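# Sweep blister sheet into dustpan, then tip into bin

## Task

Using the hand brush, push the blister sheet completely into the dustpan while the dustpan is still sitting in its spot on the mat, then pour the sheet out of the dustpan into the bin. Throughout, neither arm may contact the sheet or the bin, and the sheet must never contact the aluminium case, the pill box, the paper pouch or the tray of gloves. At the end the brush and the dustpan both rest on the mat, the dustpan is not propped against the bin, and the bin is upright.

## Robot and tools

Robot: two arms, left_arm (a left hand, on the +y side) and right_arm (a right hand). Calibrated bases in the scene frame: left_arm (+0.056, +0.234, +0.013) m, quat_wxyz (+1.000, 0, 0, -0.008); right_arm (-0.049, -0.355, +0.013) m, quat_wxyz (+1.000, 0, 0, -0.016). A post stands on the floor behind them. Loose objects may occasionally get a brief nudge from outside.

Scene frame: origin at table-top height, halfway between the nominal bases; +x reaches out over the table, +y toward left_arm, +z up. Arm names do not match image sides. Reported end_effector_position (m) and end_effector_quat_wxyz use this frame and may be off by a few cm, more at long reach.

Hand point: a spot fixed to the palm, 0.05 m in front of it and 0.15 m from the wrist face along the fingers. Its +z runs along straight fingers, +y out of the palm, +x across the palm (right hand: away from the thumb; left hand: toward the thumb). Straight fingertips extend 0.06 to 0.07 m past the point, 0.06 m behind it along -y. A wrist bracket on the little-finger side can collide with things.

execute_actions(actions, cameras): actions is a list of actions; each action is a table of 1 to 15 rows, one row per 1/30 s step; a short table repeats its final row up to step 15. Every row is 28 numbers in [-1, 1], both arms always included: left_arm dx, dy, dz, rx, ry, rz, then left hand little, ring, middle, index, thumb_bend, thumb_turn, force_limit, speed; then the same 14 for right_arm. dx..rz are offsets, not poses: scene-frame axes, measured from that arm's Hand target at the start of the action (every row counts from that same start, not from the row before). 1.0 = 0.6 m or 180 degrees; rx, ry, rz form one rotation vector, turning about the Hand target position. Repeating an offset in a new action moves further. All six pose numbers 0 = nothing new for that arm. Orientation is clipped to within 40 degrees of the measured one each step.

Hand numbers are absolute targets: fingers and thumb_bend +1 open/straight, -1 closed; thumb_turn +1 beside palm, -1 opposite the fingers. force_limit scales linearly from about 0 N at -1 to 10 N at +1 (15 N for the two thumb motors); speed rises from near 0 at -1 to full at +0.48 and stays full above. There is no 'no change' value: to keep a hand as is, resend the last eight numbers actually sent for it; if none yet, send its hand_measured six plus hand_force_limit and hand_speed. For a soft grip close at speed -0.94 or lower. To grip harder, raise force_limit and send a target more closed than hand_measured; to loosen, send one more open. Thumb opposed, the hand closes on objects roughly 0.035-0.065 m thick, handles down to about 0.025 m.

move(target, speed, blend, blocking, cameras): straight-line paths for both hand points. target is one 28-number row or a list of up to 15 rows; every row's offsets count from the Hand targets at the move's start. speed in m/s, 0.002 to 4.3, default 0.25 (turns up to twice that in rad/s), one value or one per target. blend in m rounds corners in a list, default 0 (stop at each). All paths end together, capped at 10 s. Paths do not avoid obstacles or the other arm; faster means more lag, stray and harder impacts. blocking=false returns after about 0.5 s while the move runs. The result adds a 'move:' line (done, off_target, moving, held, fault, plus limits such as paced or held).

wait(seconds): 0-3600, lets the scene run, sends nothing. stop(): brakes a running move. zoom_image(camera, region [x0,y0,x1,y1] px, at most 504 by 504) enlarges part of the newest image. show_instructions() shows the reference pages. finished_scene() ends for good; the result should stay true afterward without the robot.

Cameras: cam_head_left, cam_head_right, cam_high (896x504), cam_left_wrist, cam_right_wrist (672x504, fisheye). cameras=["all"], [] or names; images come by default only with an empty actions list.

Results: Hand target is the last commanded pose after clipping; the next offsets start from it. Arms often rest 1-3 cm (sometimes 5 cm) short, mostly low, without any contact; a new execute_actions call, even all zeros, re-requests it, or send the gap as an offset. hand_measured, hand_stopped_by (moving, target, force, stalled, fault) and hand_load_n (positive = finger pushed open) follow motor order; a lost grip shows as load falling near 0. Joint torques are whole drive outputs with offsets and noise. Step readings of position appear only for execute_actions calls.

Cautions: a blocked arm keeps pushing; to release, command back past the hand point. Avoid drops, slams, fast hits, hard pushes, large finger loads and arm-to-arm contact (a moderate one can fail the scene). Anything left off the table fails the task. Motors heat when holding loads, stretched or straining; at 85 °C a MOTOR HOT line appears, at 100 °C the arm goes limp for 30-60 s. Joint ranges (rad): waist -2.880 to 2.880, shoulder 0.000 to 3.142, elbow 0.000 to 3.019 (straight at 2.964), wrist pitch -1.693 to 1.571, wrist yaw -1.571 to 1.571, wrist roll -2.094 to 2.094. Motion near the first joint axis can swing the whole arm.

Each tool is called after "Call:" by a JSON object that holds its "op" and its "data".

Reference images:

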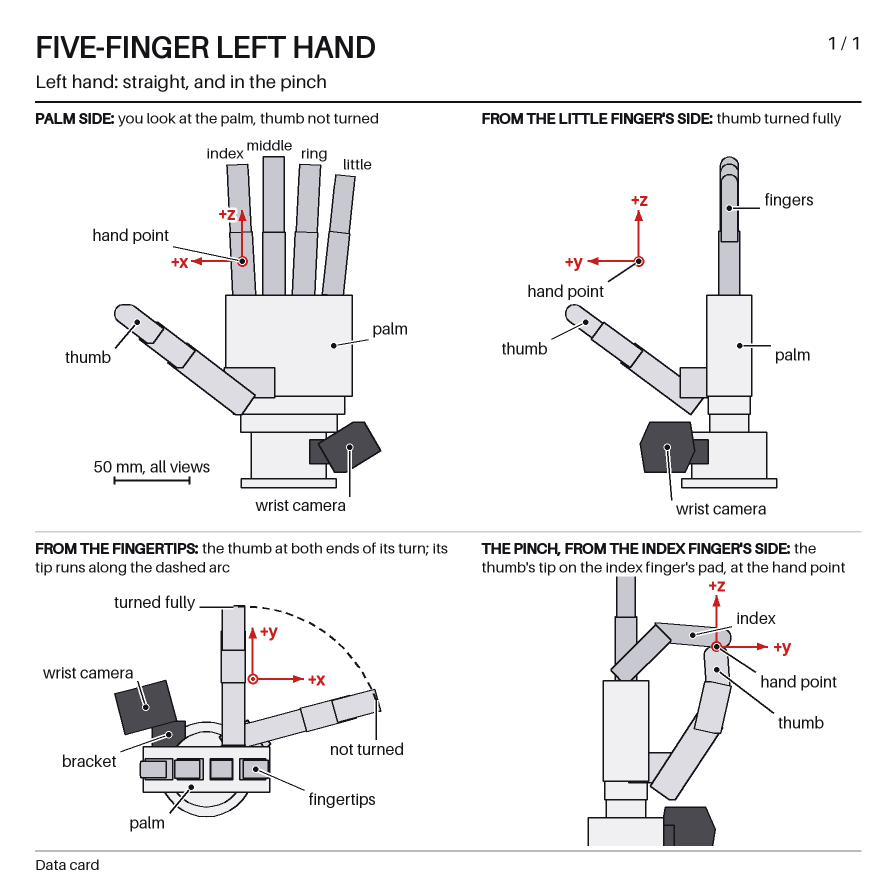

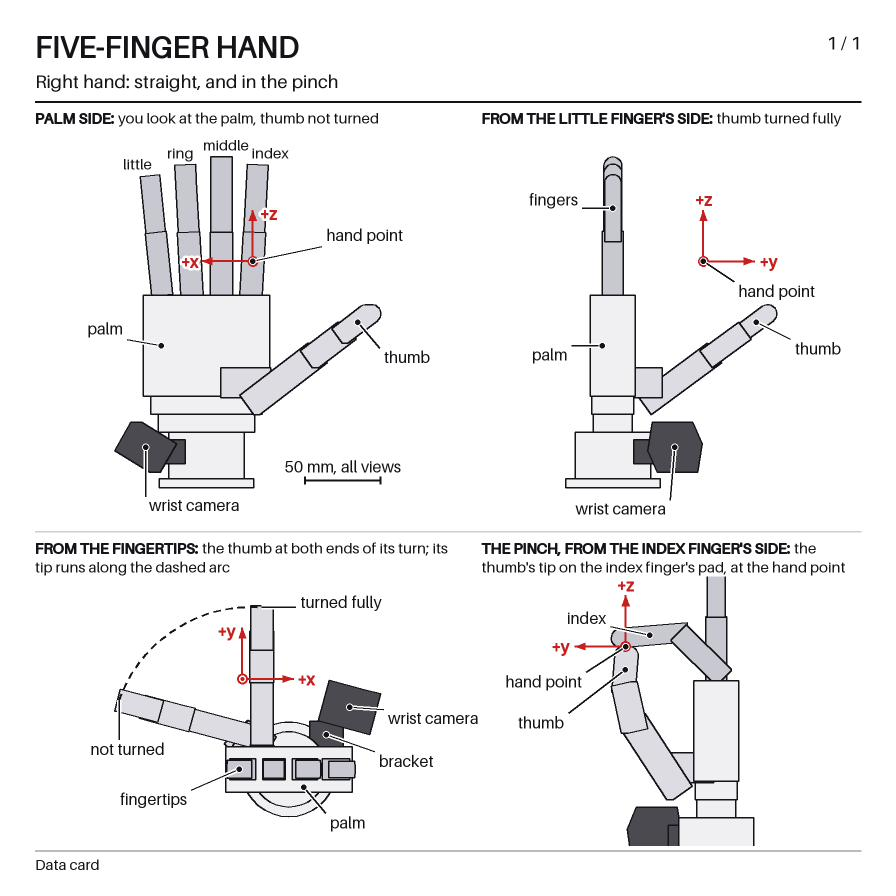

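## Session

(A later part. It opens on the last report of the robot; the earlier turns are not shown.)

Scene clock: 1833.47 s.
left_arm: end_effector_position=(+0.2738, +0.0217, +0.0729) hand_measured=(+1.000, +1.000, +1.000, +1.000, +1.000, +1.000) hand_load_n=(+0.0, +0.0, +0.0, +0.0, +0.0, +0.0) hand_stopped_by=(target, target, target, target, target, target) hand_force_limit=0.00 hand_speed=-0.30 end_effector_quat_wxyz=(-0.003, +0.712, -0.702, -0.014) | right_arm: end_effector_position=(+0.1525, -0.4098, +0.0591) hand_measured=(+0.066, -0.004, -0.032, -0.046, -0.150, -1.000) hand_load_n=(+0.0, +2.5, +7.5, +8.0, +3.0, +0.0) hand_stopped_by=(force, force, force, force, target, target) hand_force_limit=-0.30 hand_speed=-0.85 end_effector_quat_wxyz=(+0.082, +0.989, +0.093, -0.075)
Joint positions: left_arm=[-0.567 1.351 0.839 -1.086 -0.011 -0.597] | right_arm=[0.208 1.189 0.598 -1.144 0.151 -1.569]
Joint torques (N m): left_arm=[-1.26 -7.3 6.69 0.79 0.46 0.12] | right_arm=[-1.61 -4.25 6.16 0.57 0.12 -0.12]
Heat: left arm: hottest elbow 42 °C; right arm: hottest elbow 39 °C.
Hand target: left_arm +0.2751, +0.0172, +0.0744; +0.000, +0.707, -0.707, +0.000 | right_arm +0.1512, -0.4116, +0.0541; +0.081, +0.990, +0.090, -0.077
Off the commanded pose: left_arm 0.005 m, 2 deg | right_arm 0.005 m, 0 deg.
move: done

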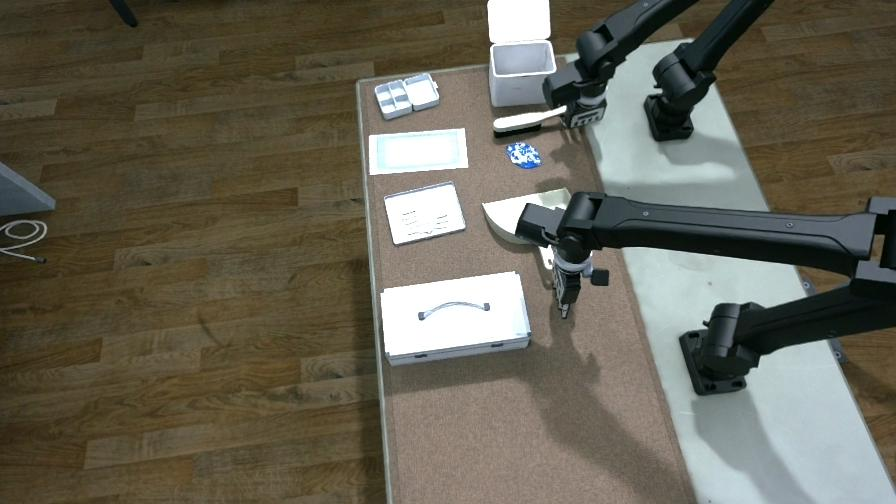

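Call:
{"op": "move", "data": {"target": [[0,0,0,0,0,0, 1,1,1,1,1,1,0,-0.3, 0.0,0.0,-0.002,0,0.005,0, -0.2,-0.2,-0.2,-0.2,-0.15,-1,-0.3,-0.85]], "speed": 0.03, "cameras": ["cam_high","cam_head_right"]}}

Call:
{"op": "zoom_image", "data": {"camera": "cam_high", "region": [480, 80, 620, 220]}}

Scene clock: 1856.50 s.
left_arm: end_effector_position=(+0.2738, +0.0217, +0.0729) hand_measured=(+1.000, +1.000, +1.000, +1.000, +1.000, +1.000) hand_load_n=(+0.0, +0.0, +0.0, +0.0, +0.0, +0.5) hand_stopped_by=(target, target, target, target, target, target) hand_force_limit=0.00 hand_speed=-0.30 end_effector_quat_wxyz=(-0.003, +0.712, -0.702, -0.014) | right_arm: end_effector_position=(+0.1516, -0.4098, +0.0574) hand_measured=(+0.066, -0.004, -0.032, -0.044, -0.150, -1.000) hand_load_n=(+0.0, +0.5, +6.0, +10.5, +2.5, +1.0) hand_stopped_by=(force, force, force, force, target, target) hand_force_limit=-0.30 hand_speed=-0.85 end_effector_quat_wxyz=(+0.082, +0.989, +0.093, -0.080)
Joint positions: left_arm=[-0.567 1.351 0.839 -1.086 -0.011 -0.597] | right_arm=[0.208 1.199 0.598 -1.144 0.15 -1.569]
Joint torques (N m): left_arm=[-1.26 -7.24 6.69 0.81 0.44 0.09] | right_arm=[-1.67 -3.84 6.5 0.36 0.07 -0.14]
Motor temperatures (°C): left_arm=[26 30 42 25 24 26] | right_arm=[24 25 37 24 28 25]
Heat: left arm: hottest elbow 42 °C; right arm: hottest elbow 37 °C.
Hand target: left_arm +0.2751, +0.0172, +0.0744; +0.000, +0.707, -0.707, +0.000 | right_arm +0.1511, -0.4116, +0.0529; +0.081, +0.989, +0.091, -0.085
Off the commanded pose: left_arm 0.005 m, 2 deg | right_arm 0.005 m, 1 deg.
move: done
Images, in order (width x height): cam_head_right 896x504, cam_high 896x504.

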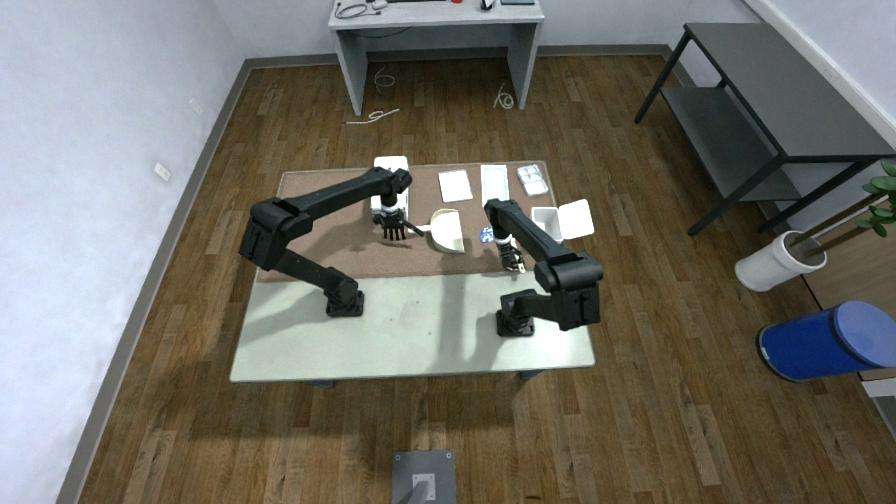

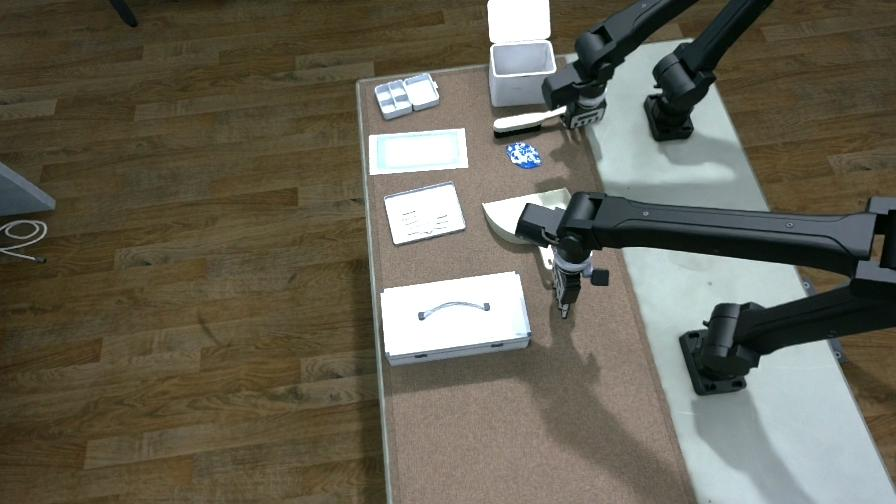

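Scaled by 3.600 from the camera's image (finer frame: 1280x720).

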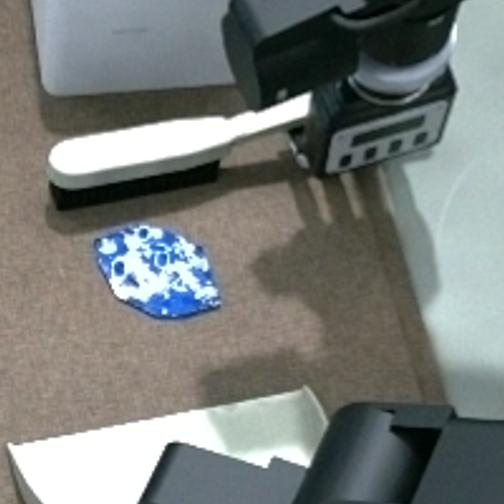

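Call:
{"op": "move", "data": {"target": [[0,0,0,0,0,0, 1,1,1,1,1,1,0,-0.3, 0.0,0.042,0.0,0,0,0, -0.2,-0.2,-0.2,-0.2,-0.15,-1,-0.3,-0.85]], "speed": 0.03, "cameras": ["cam_high"]}}

Call:
{"op": "zoom_image", "data": {"camera": "cam_high", "region": [480, 80, 620, 220]}}

Scene clock: 1870.43 s.
left_arm: end_effector_position=(+0.2738, +0.0217, +0.0729) hand_measured=(+1.000, +1.000, +1.000, +1.000, +1.000, +1.000) hand_load_n=(+0.0, +0.0, -0.5, +0.0, +0.0, +0.0) hand_stopped_by=(target, target, target, target, target, target) hand_force_limit=0.00 hand_speed=-0.30 end_effector_quat_wxyz=(-0.003, +0.712, -0.702, -0.014) | right_arm: end_effector_position=(+0.1472, -0.3937, +0.0548) hand_measured=(+0.066, -0.004, -0.032, -0.044, -0.148, -1.000) hand_load_n=(+0.0, +0.0, +2.5, +11.0, +8.5, +3.0) hand_stopped_by=(force, force, force, force, target, target) hand_force_limit=-0.30 hand_speed=-0.85 end_effector_quat_wxyz=(+0.087, +0.990, +0.082, -0.081)
Joint positions: left_arm=[-0.567 1.351 0.839 -1.086 -0.011 -0.597] | right_arm=[0.276 1.215 0.598 -1.144 0.144 -1.477]
Joint torques (N m): left_arm=[-1.26 -7.24 6.68 0.73 0.45 0.11] | right_arm=[0.32 -3.66 7.49 0.05 -0.49 -0.11]
Heat: left arm: hottest elbow 41 °C; right arm: hottest elbow 37 °C.
Hand target: left_arm +0.2751, +0.0172, +0.0744; +0.000, +0.707, -0.707, +0.000 | right_arm +0.1511, -0.3864, +0.0529; +0.081, +0.989, +0.091, -0.085
Off the commanded pose: left_arm 0.005 m, 2 deg | right_arm 0.009 m, 1 deg.
move: done

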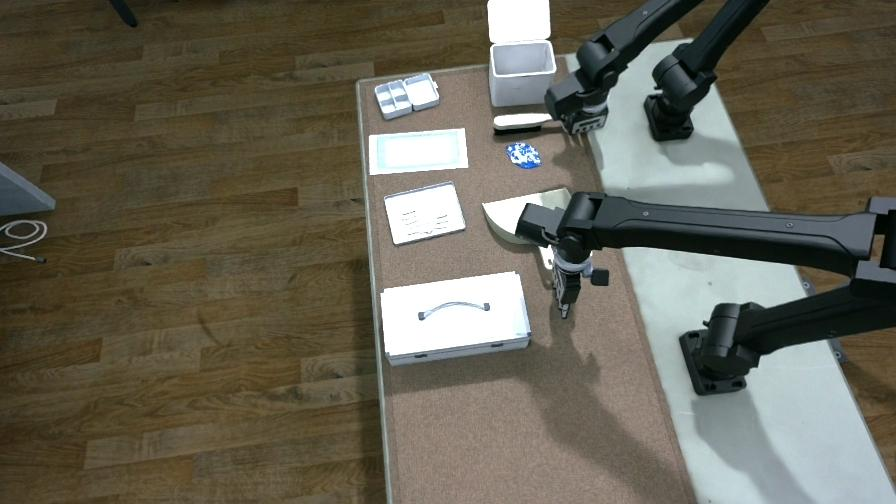

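Scaled by 3.600 from the camera's image (finer frame: 1280x720).

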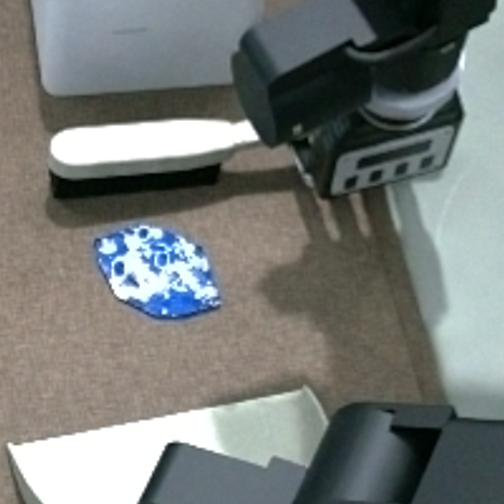

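Call:
{"op": "move", "data": {"target": [[0,0,0,0,0,0, 1,1,1,1,1,1,0,-0.3, 0.005,0.0,0.014,0,0,0.03, -0.2,-0.2,-0.2,-0.2,-0.15,-1,-0.3,-0.85]], "speed": 0.03, "cameras": ["cam_high"]}}

Call:
{"op": "zoom_image", "data": {"camera": "cam_high", "region": [480, 80, 620, 220]}}

Scene clock: 1881.53 s.
left_arm: end_effector_position=(+0.2738, +0.0217, +0.0729) hand_measured=(+1.000, +1.000, +1.000, +1.000, +1.000, +1.000) hand_load_n=(+0.0, +0.0, +0.0, +0.0, +0.0, +0.0) hand_stopped_by=(target, target, target, target, target, target) hand_force_limit=0.00 hand_speed=-0.30 end_effector_quat_wxyz=(-0.003, +0.712, -0.702, -0.014) | right_arm: end_effector_position=(+0.1499, -0.3917, +0.0578) hand_measured=(+0.066, -0.004, -0.032, -0.044, -0.148, -1.000) hand_load_n=(+0.5, +0.0, +4.5, +8.0, +10.5, +2.0) hand_stopped_by=(force, force, force, force, target, target) hand_force_limit=-0.30 hand_speed=-0.85 end_effector_quat_wxyz=(+0.089, +0.986, +0.117, -0.082)
Joint positions: left_arm=[-0.567 1.351 0.839 -1.086 -0.011 -0.597] | right_arm=[0.299 1.204 0.598 -1.155 0.151 -1.525]
Joint torques (N m): left_arm=[-1.03 -7.59 6.67 0.87 0.43 0.1] | right_arm=[0.26 -5.66 7.47 -0.42 -0.15 -0.33]
Heat: left arm: hottest elbow 41 °C; right arm: hottest elbow 37 °C.
Hand target: left_arm +0.2751, +0.0172, +0.0744; +0.000, +0.707, -0.707, +0.000 | right_arm +0.1542, -0.3864, +0.0613; +0.085, +0.984, +0.137, -0.080
Off the commanded pose: left_arm 0.005 m, 2 deg | right_arm 0.008 m, 2 deg.
move: done

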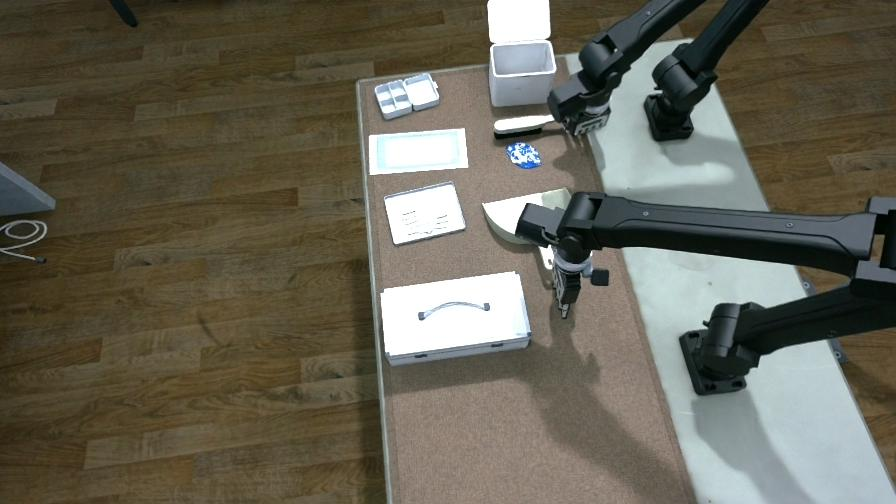

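Scaled by 3.600 from the camera's image (finer frame: 1280x720).

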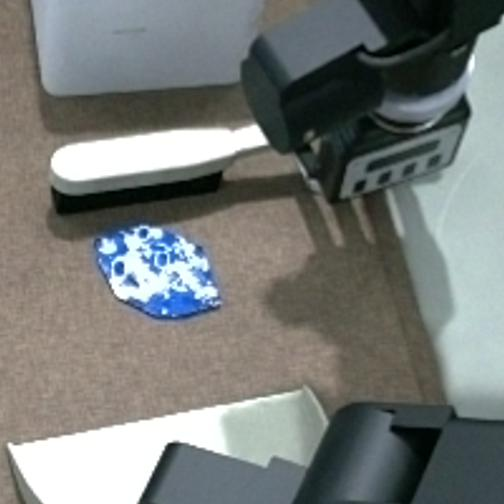

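Call:
{"op": "move", "data": {"target": [[0,0,0,0,0,0, 1,1,1,1,1,1,0,-0.3, 0.0,0.0,0.012,0,0,0, -0.2,-0.2,-0.2,-0.2,-0.15,-1,-0.3,-0.85]], "speed": 0.03, "cameras": ["cam_high","cam_right_wrist"]}}

Call:
{"op": "zoom_image", "data": {"camera": "cam_high", "region": [480, 80, 620, 220]}}

Scene clock: 1892.37 s.
left_arm: end_effector_position=(+0.2738, +0.0217, +0.0729) hand_measured=(+1.000, +1.000, +1.000, +1.000, +1.000, +1.000) hand_load_n=(+0.0, +0.0, +0.0, +0.0, +0.0, +0.0) hand_stopped_by=(target, target, target, target, target, target) hand_force_limit=0.00 hand_speed=-0.30 end_effector_quat_wxyz=(-0.003, +0.712, -0.702, -0.014) | right_arm: end_effector_position=(+0.1466, -0.3916, +0.0609) hand_measured=(+0.066, -0.004, -0.032, -0.044, -0.148, -1.000) hand_load_n=(+0.0, +1.0, +6.0, +6.5, +10.5, +1.0) hand_stopped_by=(force, force, force, force, target, target) hand_force_limit=-0.30 hand_speed=-0.85 end_effector_quat_wxyz=(+0.087, +0.984, +0.126, -0.087)
Joint positions: left_arm=[-0.567 1.351 0.839 -1.086 -0.011 -0.597] | right_arm=[0.303 1.192 0.598 -1.176 0.146 -1.54]
Joint torques (N m): left_arm=[-1.08 -7.24 6.63 0.76 0.45 0.11] | right_arm=[-0.03 -5.77 8.34 -0.58 0.02 -0.2]
Heat: left arm: hottest elbow 41 °C; right arm: hottest elbow 37 °C.
Hand target: left_arm +0.2751, +0.0172, +0.0744; +0.000, +0.707, -0.707, +0.000 | right_arm +0.1541, -0.3864, +0.0685; +0.085, +0.984, +0.137, -0.081
Off the commanded pose: left_arm 0.005 m, 2 deg | right_arm 0.012 m, 2 deg.
move: off_target (right_arm)
cam_right_wrist: T_world_to_cam=[[0.50421, -0.8619, 0.05393, -0.41175], [-0.65085, -0.33821, 0.67971, -0.07283], [-0.5676, -0.37782, -0.73149, 0.10079]] pos_world=[0.21741, -0.34144, 0.14544]

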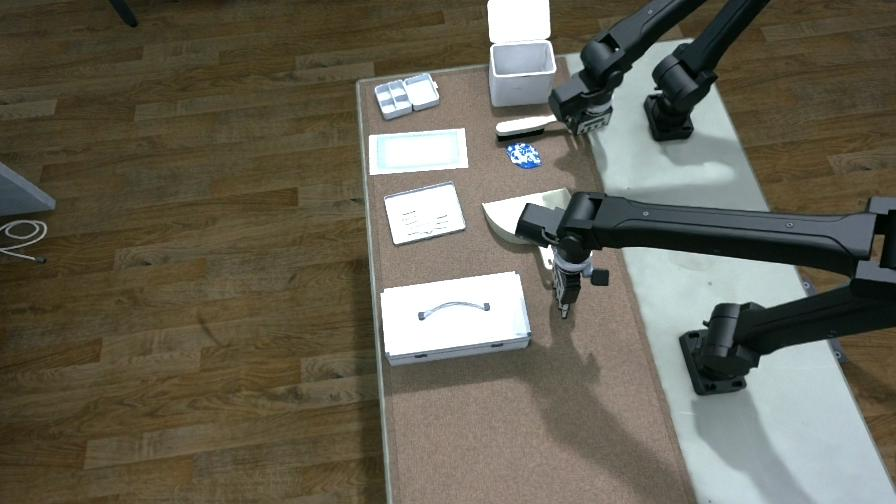

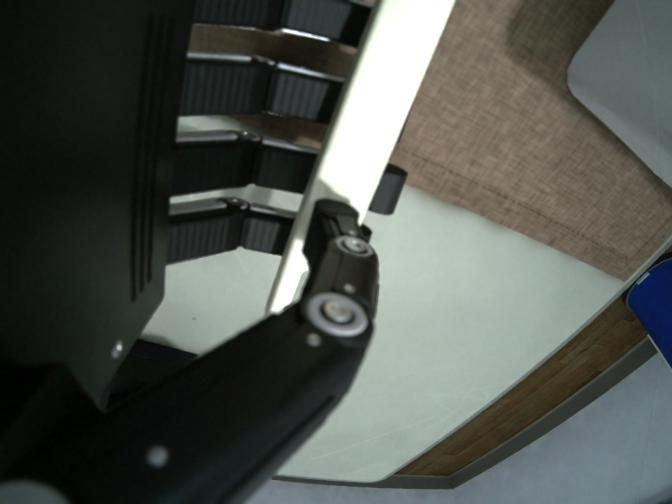

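Scaled by 3.600 from the camera's image (finer frame: 1280x720).

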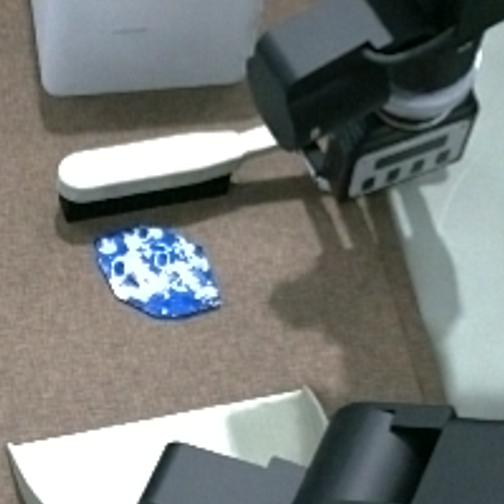

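Call:
{"op": "move", "data": {"target": [[0,0,0,0,0,0, 1,1,1,1,1,1,0,-0.3, 0.004,0.0,0.006,0,0,0, -0.2,-0.2,-0.2,-0.2,-0.15,-1,-0.3,-0.85]], "speed": 0.03, "cameras": ["cam_high"]}}

Call:
{"op": "zoom_image", "data": {"camera": "cam_high", "region": [480, 100, 580, 190]}}

Scene clock: 1910.13 s.
left_arm: end_effector_position=(+0.2738, +0.0217, +0.0729) hand_measured=(+1.000, +1.000, +1.000, +1.000, +1.000, +1.000) hand_load_n=(+0.0, +0.0, -0.5, +0.5, +0.0, +0.0) hand_stopped_by=(target, target, target, target, target, target) hand_force_limit=0.00 hand_speed=-0.30 end_effector_quat_wxyz=(-0.003, +0.712, -0.702, -0.014) | right_arm: end_effector_position=(+0.1449, -0.3922, +0.0618) hand_measured=(+0.066, -0.004, -0.032, -0.044, -0.148, -1.000) hand_load_n=(+0.0, +1.0, +6.0, +7.0, +10.5, +1.0) hand_stopped_by=(force, force, force, force, target, target) hand_force_limit=-0.30 hand_speed=-0.85 end_effector_quat_wxyz=(+0.087, +0.984, +0.129, -0.091)
Joint positions: left_arm=[-0.567 1.351 0.839 -1.086 -0.011 -0.597] | right_arm=[0.303 1.191 0.598 -1.185 0.146 -1.544]
Joint torques (N m): left_arm=[-1.32 -7.53 6.61 0.77 0.44 0.11] | right_arm=[-0.26 -5.71 9.07 -0.66 0.05 -0.18]
Heat: left arm: hottest elbow 41 °C; right arm: hottest elbow 37 °C.
Hand target: left_arm +0.2751, +0.0172, +0.0744; +0.000, +0.707, -0.707, +0.000 | right_arm +0.1565, -0.3864, +0.0722; +0.085, +0.984, +0.137, -0.081
Off the commanded pose: left_arm 0.005 m, 2 deg | right_arm 0.017 m, 2 deg.
move: off_target (right_arm)

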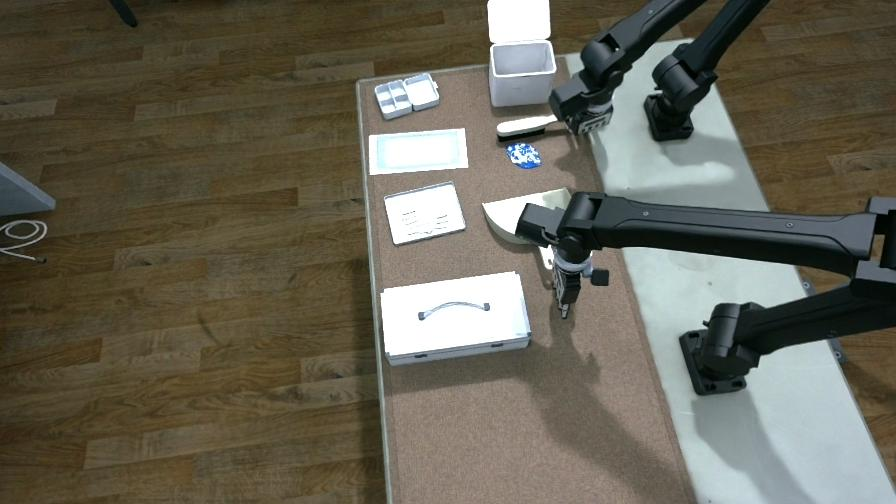

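Scaled by 5.040 from the camera's image (finer frame: 1280x720).

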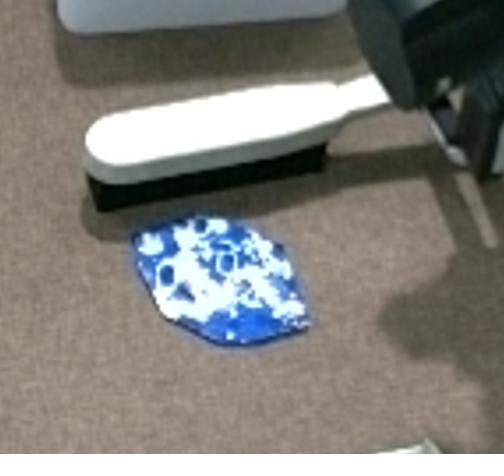

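Call:
{"op": "move", "data": {"target": [[0,0,0,0,0,0, 1,1,1,1,1,1,0,-0.3, 0.0,0.033,-0.004,0,0,0, -0.2,-0.2,-0.2,-0.2,-0.15,-1,-0.3,-0.85]], "speed": 0.03, "cameras": ["cam_high"]}}

Call:
{"op": "zoom_image", "data": {"camera": "cam_high", "region": [480, 100, 580, 190]}}

Scene clock: 1924.17 s.
left_arm: end_effector_position=(+0.2738, +0.0217, +0.0729) hand_measured=(+1.000, +1.000, +1.000, +1.000, +1.000, +1.000) hand_load_n=(+0.0, +0.0, +0.0, +0.0, +0.0, +0.0) hand_stopped_by=(target, target, target, target, target, target) hand_force_limit=0.00 hand_speed=-0.30 end_effector_quat_wxyz=(-0.003, +0.712, -0.702, -0.014) | right_arm: end_effector_position=(+0.1434, -0.3754, +0.0616) hand_measured=(+0.066, -0.004, -0.032, -0.044, -0.148, -1.000) hand_load_n=(+0.0, +1.5, +6.0, +6.5, +10.5, +1.0) hand_stopped_by=(force, force, force, force, target, target) hand_force_limit=-0.30 hand_speed=-0.85 end_effector_quat_wxyz=(+0.087, +0.983, +0.134, -0.089)
Joint positions: left_arm=[-0.567 1.351 0.839 -1.086 -0.011 -0.597] | right_arm=[0.372 1.198 0.603 -1.187 0.133 -1.487]
Joint torques (N m): left_arm=[-1.38 -7.41 6.67 0.8 0.45 0.11] | right_arm=[0.03 -4.07 9.55 -0.43 -0.04 -0.01]
Heat: left arm: hottest elbow 41 °C; right arm: hottest elbow 37 °C.
Hand target: left_arm +0.2751, +0.0172, +0.0744; +0.000, +0.707, -0.707, +0.000 | right_arm +0.1566, -0.3666, +0.0697; +0.084, +0.984, +0.137, -0.081
Off the commanded pose: left_arm 0.005 m, 2 deg | right_arm 0.018 m, 1 deg.
move: off_target (right_arm)

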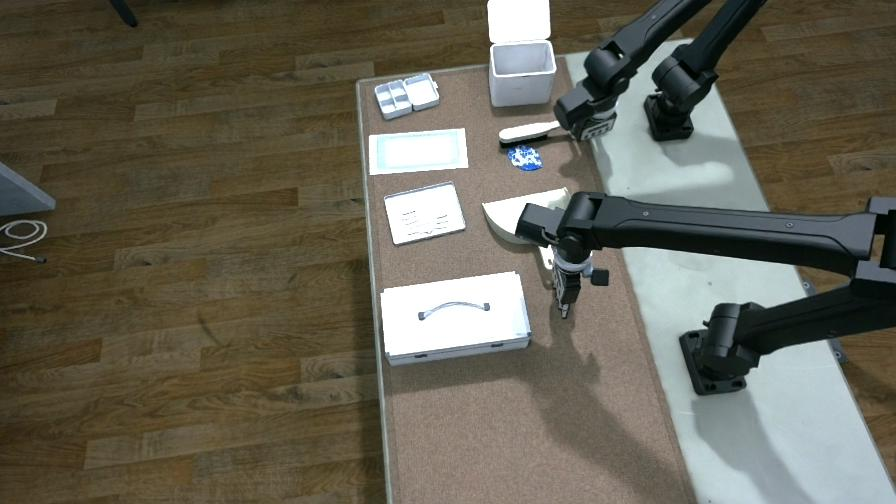

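Scaled by 5.040 from the camera's image (finer frame: 1280x720).

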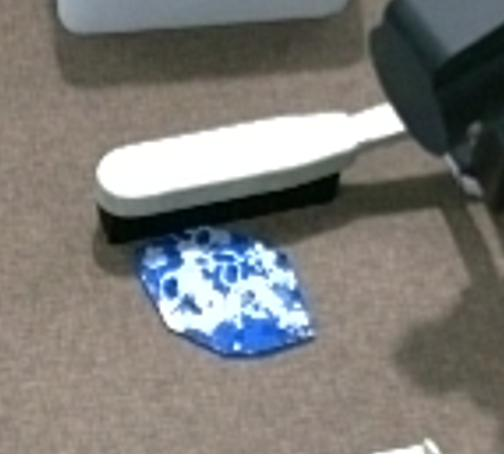

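Call:
{"op": "move", "data": {"target": [[0,0,0,0,0,0, 1,1,1,1,1,1,0,-0.3, 0.006,0.055,0,0,0,0, -0.2,-0.2,-0.2,-0.2,-0.15,-1,-0.3,-0.85]], "speed": 0.03, "cameras": ["cam_high"]}}

Call:
{"op": "zoom_image", "data": {"camera": "cam_high", "region": [480, 110, 580, 210]}}

Scene clock: 1939.27 s.
left_arm: end_effector_position=(+0.2738, +0.0217, +0.0729) hand_measured=(+1.000, +1.000, +1.000, +1.000, +1.000, +1.000) hand_load_n=(+0.0, +0.0, +0.0, +0.0, +0.0, -0.5) hand_stopped_by=(target, target, target, target, target, target) hand_force_limit=0.00 hand_speed=-0.30 end_effector_quat_wxyz=(-0.003, +0.712, -0.702, -0.014) | right_arm: end_effector_position=(+0.1484, -0.3435, +0.0616) hand_measured=(+0.066, -0.004, -0.032, -0.044, -0.148, -1.000) hand_load_n=(+0.0, +2.0, +6.0, +6.5, +10.5, +0.5) hand_stopped_by=(force, force, force, force, target, target) hand_force_limit=-0.30 hand_speed=-0.85 end_effector_quat_wxyz=(+0.087, +0.983, +0.136, -0.088)
Joint positions: left_arm=[-0.567 1.351 0.839 -1.086 -0.011 -0.597] | right_arm=[0.481 1.249 0.643 -1.187 0.11 -1.383]
Joint torques (N m): left_arm=[-1.26 -7.18 6.61 0.84 0.44 0.11] | right_arm=[-0.09 -4.84 9.5 -0.54 -0.01 0.02]
Heat: left arm: hottest elbow 41 °C; right arm: hottest elbow 38 °C.
Hand target: left_arm +0.2751, +0.0172, +0.0744; +0.000, +0.707, -0.707, +0.000 | right_arm +0.1601, -0.3336, +0.0696; +0.084, +0.984, +0.137, -0.081
Off the commanded pose: left_arm 0.005 m, 2 deg | right_arm 0.017 m, 1 deg.
move: off_target (right_arm)

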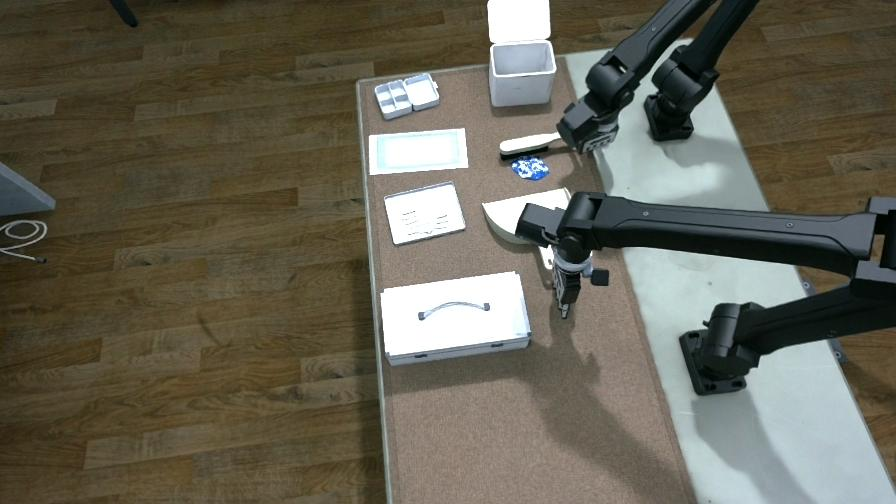

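Scaled by 5.040 from the camera's image (finer frame: 1280x720).

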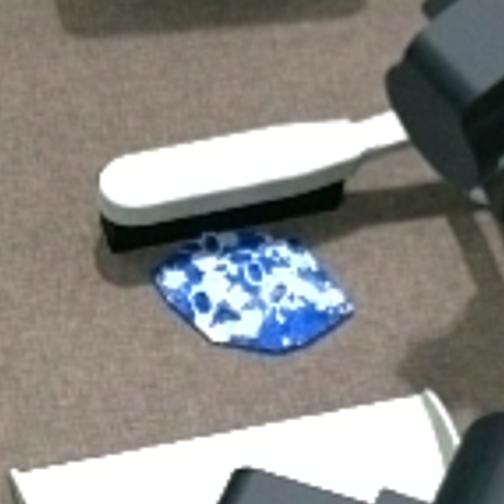

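Call:
{"op": "move", "data": {"target": [[0,0,0,0,0,0, 1,1,1,1,1,1,0,-0.3, 0.025,0.055,0,0,0,0, -0.2,-0.2,-0.2,-0.2,-0.15,-1,-0.3,-0.85]], "speed": 0.03, "cameras": ["cam_high"]}}

Call:
{"op": "zoom_image", "data": {"camera": "cam_high", "region": [470, 120, 590, 220]}}

Scene clock: 1962.53 s.
left_arm: end_effector_position=(+0.2738, +0.0217, +0.0729) hand_measured=(+1.000, +1.000, +1.000, +1.000, +1.000, +1.000) hand_load_n=(+0.0, +0.0, +0.0, +0.0, +0.0, +0.0) hand_stopped_by=(target, target, target, target, target, target) hand_force_limit=0.00 hand_speed=-0.30 end_effector_quat_wxyz=(-0.003, +0.712, -0.702, -0.014) | right_arm: end_effector_position=(+0.1632, -0.3117, +0.0624) hand_measured=(+0.066, -0.004, -0.032, -0.044, -0.148, -1.000) hand_load_n=(+0.0, +2.0, +6.5, +6.0, +10.5, +0.5) hand_stopped_by=(force, force, force, force, target, target) hand_force_limit=-0.30 hand_speed=-0.85 end_effector_quat_wxyz=(+0.087, +0.983, +0.137, -0.090)
Joint positions: left_arm=[-0.567 1.351 0.839 -1.086 -0.011 -0.597] | right_arm=[0.557 1.331 0.716 -1.189 0.093 -1.312]
Joint torques (N m): left_arm=[-1.32 -7.41 6.65 0.84 0.44 0.1] | right_arm=[-0.03 -6.12 9.47 -0.46 0.05 0.05]
Heat: left arm: hottest elbow 41 °C; right arm: hottest elbow 40 °C.
Hand target: left_arm +0.2751, +0.0172, +0.0744; +0.000, +0.707, -0.707, +0.000 | right_arm +0.1751, -0.3005, +0.0697; +0.084, +0.984, +0.137, -0.081
Off the commanded pose: left_arm 0.005 m, 2 deg | right_arm 0.018 m, 1 deg.
move: off_target (right_arm)

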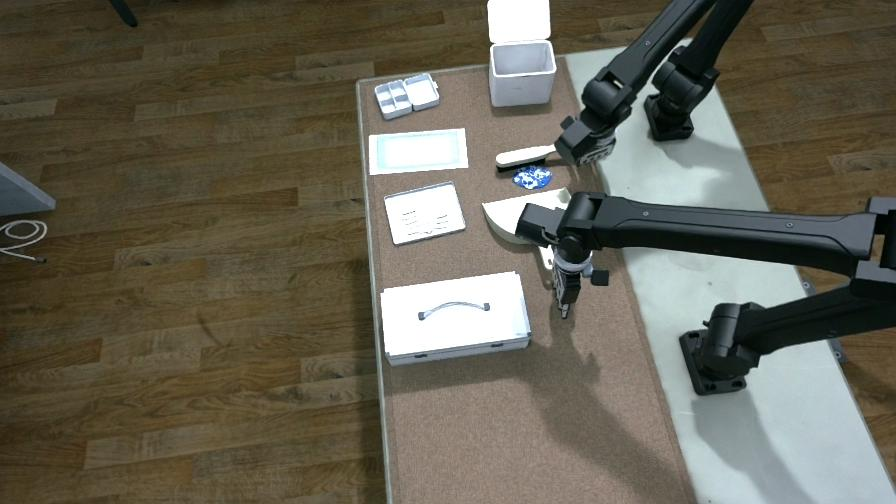

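Scaled by 4.200 from the camera's image (finer frame: 1280x720).

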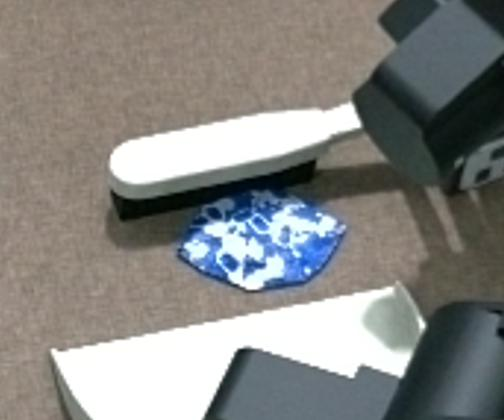

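Call:
{"op": "move", "data": {"target": [[0,0,0,0,0,0, 1,1,1,1,1,1,0,-0.3, -0.008,0.035,0,0,0,0, -0.2,-0.2,-0.2,-0.2,-0.15,-1,-0.3,-0.85]], "speed": 0.03, "cameras": ["cam_high","cam_left_wrist"]}}

Call:
{"op": "zoom_image", "data": {"camera": "cam_high", "region": [470, 120, 590, 220]}}

Scene clock: 1986.67 s.
left_arm: end_effector_position=(+0.2738, +0.0217, +0.0729) hand_measured=(+1.000, +1.000, +1.000, +1.000, +1.000, +1.000) hand_load_n=(+0.0, +0.0, -0.5, +0.0, +0.0, +0.0) hand_stopped_by=(target, target, target, target, target, target) hand_force_limit=0.00 hand_speed=-0.30 end_effector_quat_wxyz=(-0.003, +0.712, -0.702, -0.014) | right_arm: end_effector_position=(+0.1599, -0.2908, +0.0621) hand_measured=(+0.066, -0.004, -0.032, -0.044, -0.148, -1.000) hand_load_n=(+0.0, +2.0, +7.0, +6.0, +10.5, +0.5) hand_stopped_by=(force, force, force, force, target, target) hand_force_limit=-0.30 hand_speed=-0.85 end_effector_quat_wxyz=(+0.086, +0.983, +0.138, -0.088)
Joint positions: left_arm=[-0.567 1.351 0.839 -1.086 -0.011 -0.597] | right_arm=[0.623 1.351 0.735 -1.189 0.078 -1.249]
Joint torques (N m): left_arm=[-1.08 -7.24 6.57 0.77 0.45 0.1] | right_arm=[-0.21 -6.42 9.48 -0.59 0.07 0.04]
Heat: left arm: hottest elbow 41 °C; right arm: hottest elbow 40 °C.
Hand target: left_arm +0.2751, +0.0172, +0.0744; +0.000, +0.707, -0.707, +0.000 | right_arm +0.1703, -0.2795, +0.0697; +0.084, +0.984, +0.137, -0.081
Off the commanded pose: left_arm 0.005 m, 2 deg | right_arm 0.017 m, 1 deg.
move: off_target (right_arm)
cam_left_wrist: T_world_to_cam=[[0.97664, -0.2108, -0.04171, -0.25922], [-0.16162, -0.84849, 0.50394, 0.02269], [-0.14163, -0.48542, -0.86273, 0.22743]] pos_world=[0.28904, 0.07501, 0.17397]

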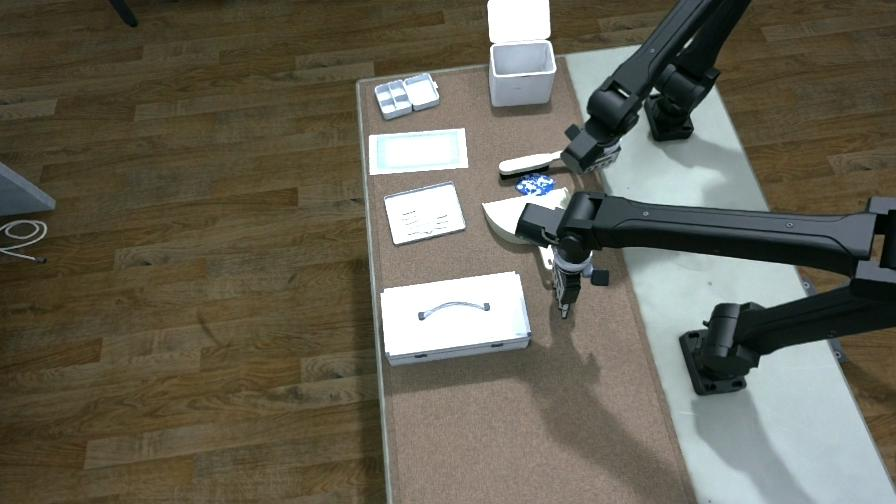

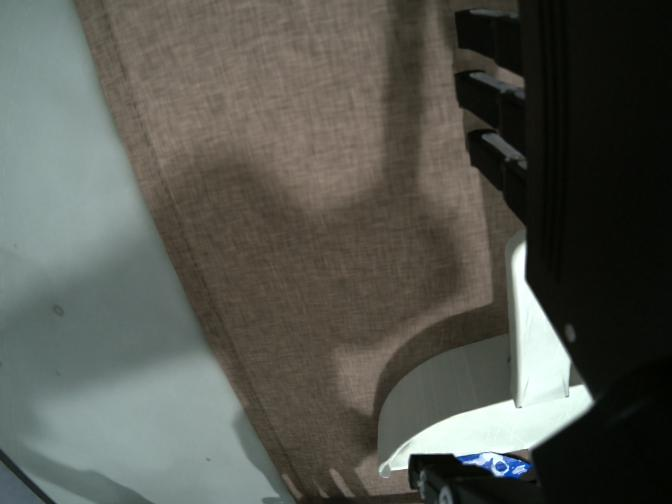

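Scaled by 4.200 from the camera's image (finer frame: 1280x720).

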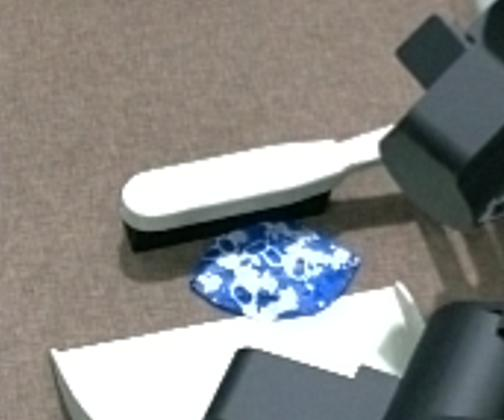

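Call:
{"op": "move", "data": {"target": [[0,0,0,0,0,0, 1,1,1,1,1,1,0,-0.3, 0.0,0.03,0,0,0,0, -0.2,-0.2,-0.2,-0.2,-0.15,-1,-0.3,-0.85]], "speed": 0.03, "cameras": ["cam_high","cam_left_wrist"]}}

Call:
{"op": "zoom_image", "data": {"camera": "cam_high", "region": [470, 130, 590, 230]}}

Call:
{"op": "zoom_image", "data": {"camera": "cam_left_wrist", "region": [340, 340, 600, 504]}}

Scene clock: 1998.60 s.
left_arm: end_effector_position=(+0.2738, +0.0217, +0.0729) hand_measured=(+1.000, +1.000, +1.000, +1.000, +1.000, +1.000) hand_load_n=(+0.0, +0.0, +0.0, +0.0, +0.0, +0.0) hand_stopped_by=(target, target, target, target, target, target) hand_force_limit=0.00 hand_speed=-0.30 end_effector_quat_wxyz=(-0.003, +0.712, -0.702, -0.014) | right_arm: end_effector_position=(+0.1605, -0.2734, +0.0621) hand_measured=(+0.066, -0.004, -0.032, -0.044, -0.148, -1.000) hand_load_n=(+0.0, +2.5, +6.5, +5.5, +10.5, +0.5) hand_stopped_by=(force, force, force, force, target, target) hand_force_limit=-0.30 hand_speed=-0.85 end_effector_quat_wxyz=(+0.087, +0.983, +0.138, -0.088)
Joint positions: left_arm=[-0.567 1.351 0.839 -1.086 -0.011 -0.597] | right_arm=[0.669 1.379 0.762 -1.192 0.068 -1.204]
Joint torques (N m): left_arm=[-1.03 -7.3 6.67 0.79 0.46 0.09] | right_arm=[-0.15 -6.95 9.47 -0.61 0.07 0.06]
Heat: left arm: hottest elbow 41 °C; right arm: hottest elbow 41 °C.
Hand target: left_arm +0.2751, +0.0172, +0.0744; +0.000, +0.707, -0.707, +0.000 | right_arm +0.1703, -0.2616, +0.0696; +0.085, +0.984, +0.137, -0.081
Off the commanded pose: left_arm 0.005 m, 2 deg | right_arm 0.017 m, 1 deg.
move: off_target (right_arm)
cam_left_wrist: T_world_to_cam=[[0.97664, -0.2108, -0.04171, -0.25922], [-0.16162, -0.84849, 0.50394, 0.02269], [-0.14163, -0.48542, -0.86273, 0.22743]] pos_world=[0.28904, 0.07501, 0.17397]

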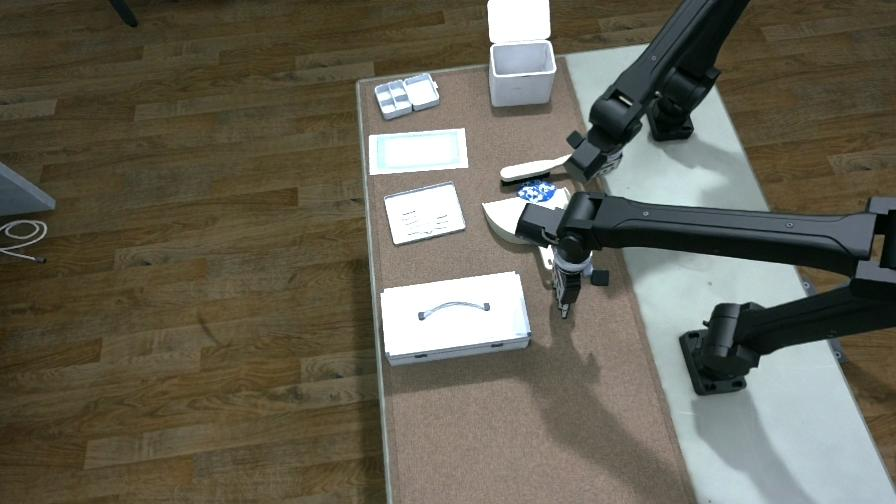

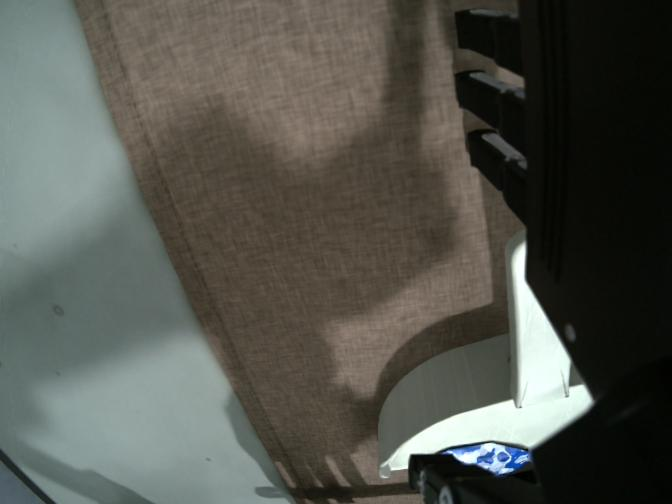

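Scaled by 4.200 from the camera's image (finer frame: 1280x720).

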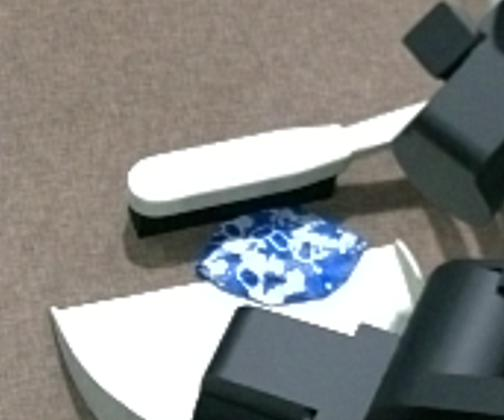

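Scaled by 1.938 from the camera's image (finer frame: 960x720).

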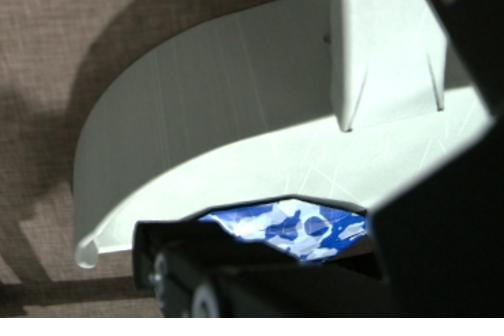

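Call:
{"op": "move", "data": {"target": [0,0,0,0,0,0, 1,1,1,1,1,1,0,-0.3, 0.004,0.03,0,0,0,0, -0.2,-0.2,-0.2,-0.2,-0.15,-1,-0.3,-0.85], "speed": 0.03, "cameras": ["cam_high","cam_head_left"]}}

Scene clock: 2034.97 s.
left_arm: end_effector_position=(+0.2738, +0.0217, +0.0729) hand_measured=(+1.000, +1.000, +1.000, +1.000, +1.000, +1.000) hand_load_n=(+0.0, +0.0, +0.0, +0.0, +0.0, +0.0) hand_stopped_by=(target, target, target, target, target, target) hand_force_limit=0.00 hand_speed=-0.30 end_effector_quat_wxyz=(-0.003, +0.712, -0.702, -0.014) | right_arm: end_effector_position=(+0.1637, -0.2557, +0.0623) hand_measured=(+0.066, -0.004, -0.032, -0.044, -0.148, -1.000) hand_load_n=(+0.0, +2.5, +6.5, +6.0, +10.5, +0.5) hand_stopped_by=(force, force, force, force, target, target) hand_force_limit=-0.30 hand_speed=-0.85 end_effector_quat_wxyz=(+0.086, +0.983, +0.138, -0.087)
Joint positions: left_arm=[-0.567 1.351 0.839 -1.086 -0.011 -0.597] | right_arm=[0.707 1.413 0.797 -1.194 0.059 -1.166]
Joint torques (N m): left_arm=[-0.85 -7.41 6.65 0.79 0.46 0.11] | right_arm=[-0.09 -7.47 9.47 -0.66 0.07 0.04]
Motor temperatures (°C): left_arm=[26 30 41 25 24 26] | right_arm=[24 26 43 24 27 25]
Heat: left arm: hottest elbow 41 °C; right arm: hottest elbow 43 °C.
Hand target: left_arm +0.2751, +0.0172, +0.0744; +0.000, +0.707, -0.707, +0.000 | right_arm +0.1727, -0.2436, +0.0697; +0.084, +0.984, +0.137, -0.081
Off the commanded pose: left_arm 0.005 m, 2 deg | right_arm 0.017 m, 1 deg.
move: off_target (right_arm)
Images, in order (width x height): cam_head_left 896x504, cam_high 896x504.

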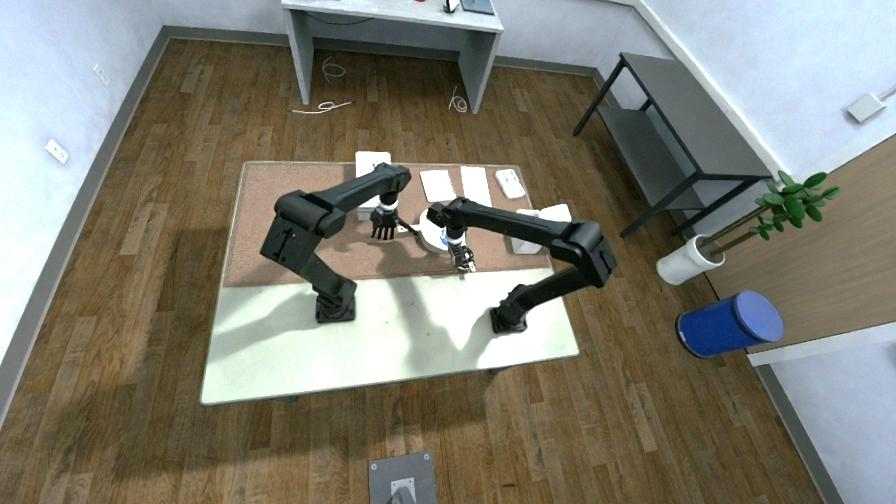

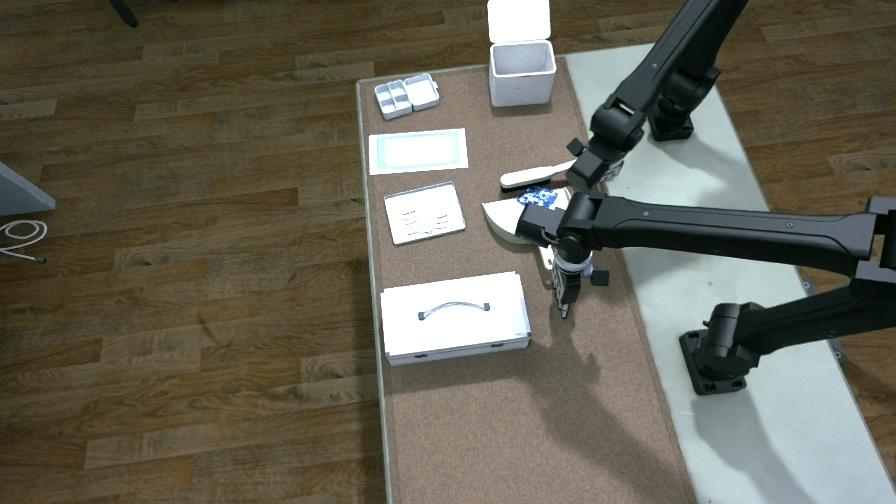

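Call:
{"op": "zoom_image", "data": {"camera": "cam_high", "region": [470, 130, 590, 230]}}

Scaled by 4.200 from the camera's image (finer frame: 1280x720).

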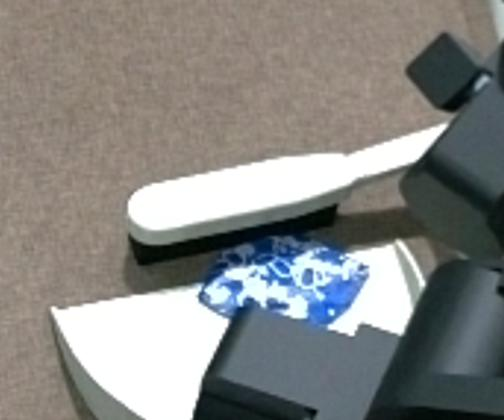

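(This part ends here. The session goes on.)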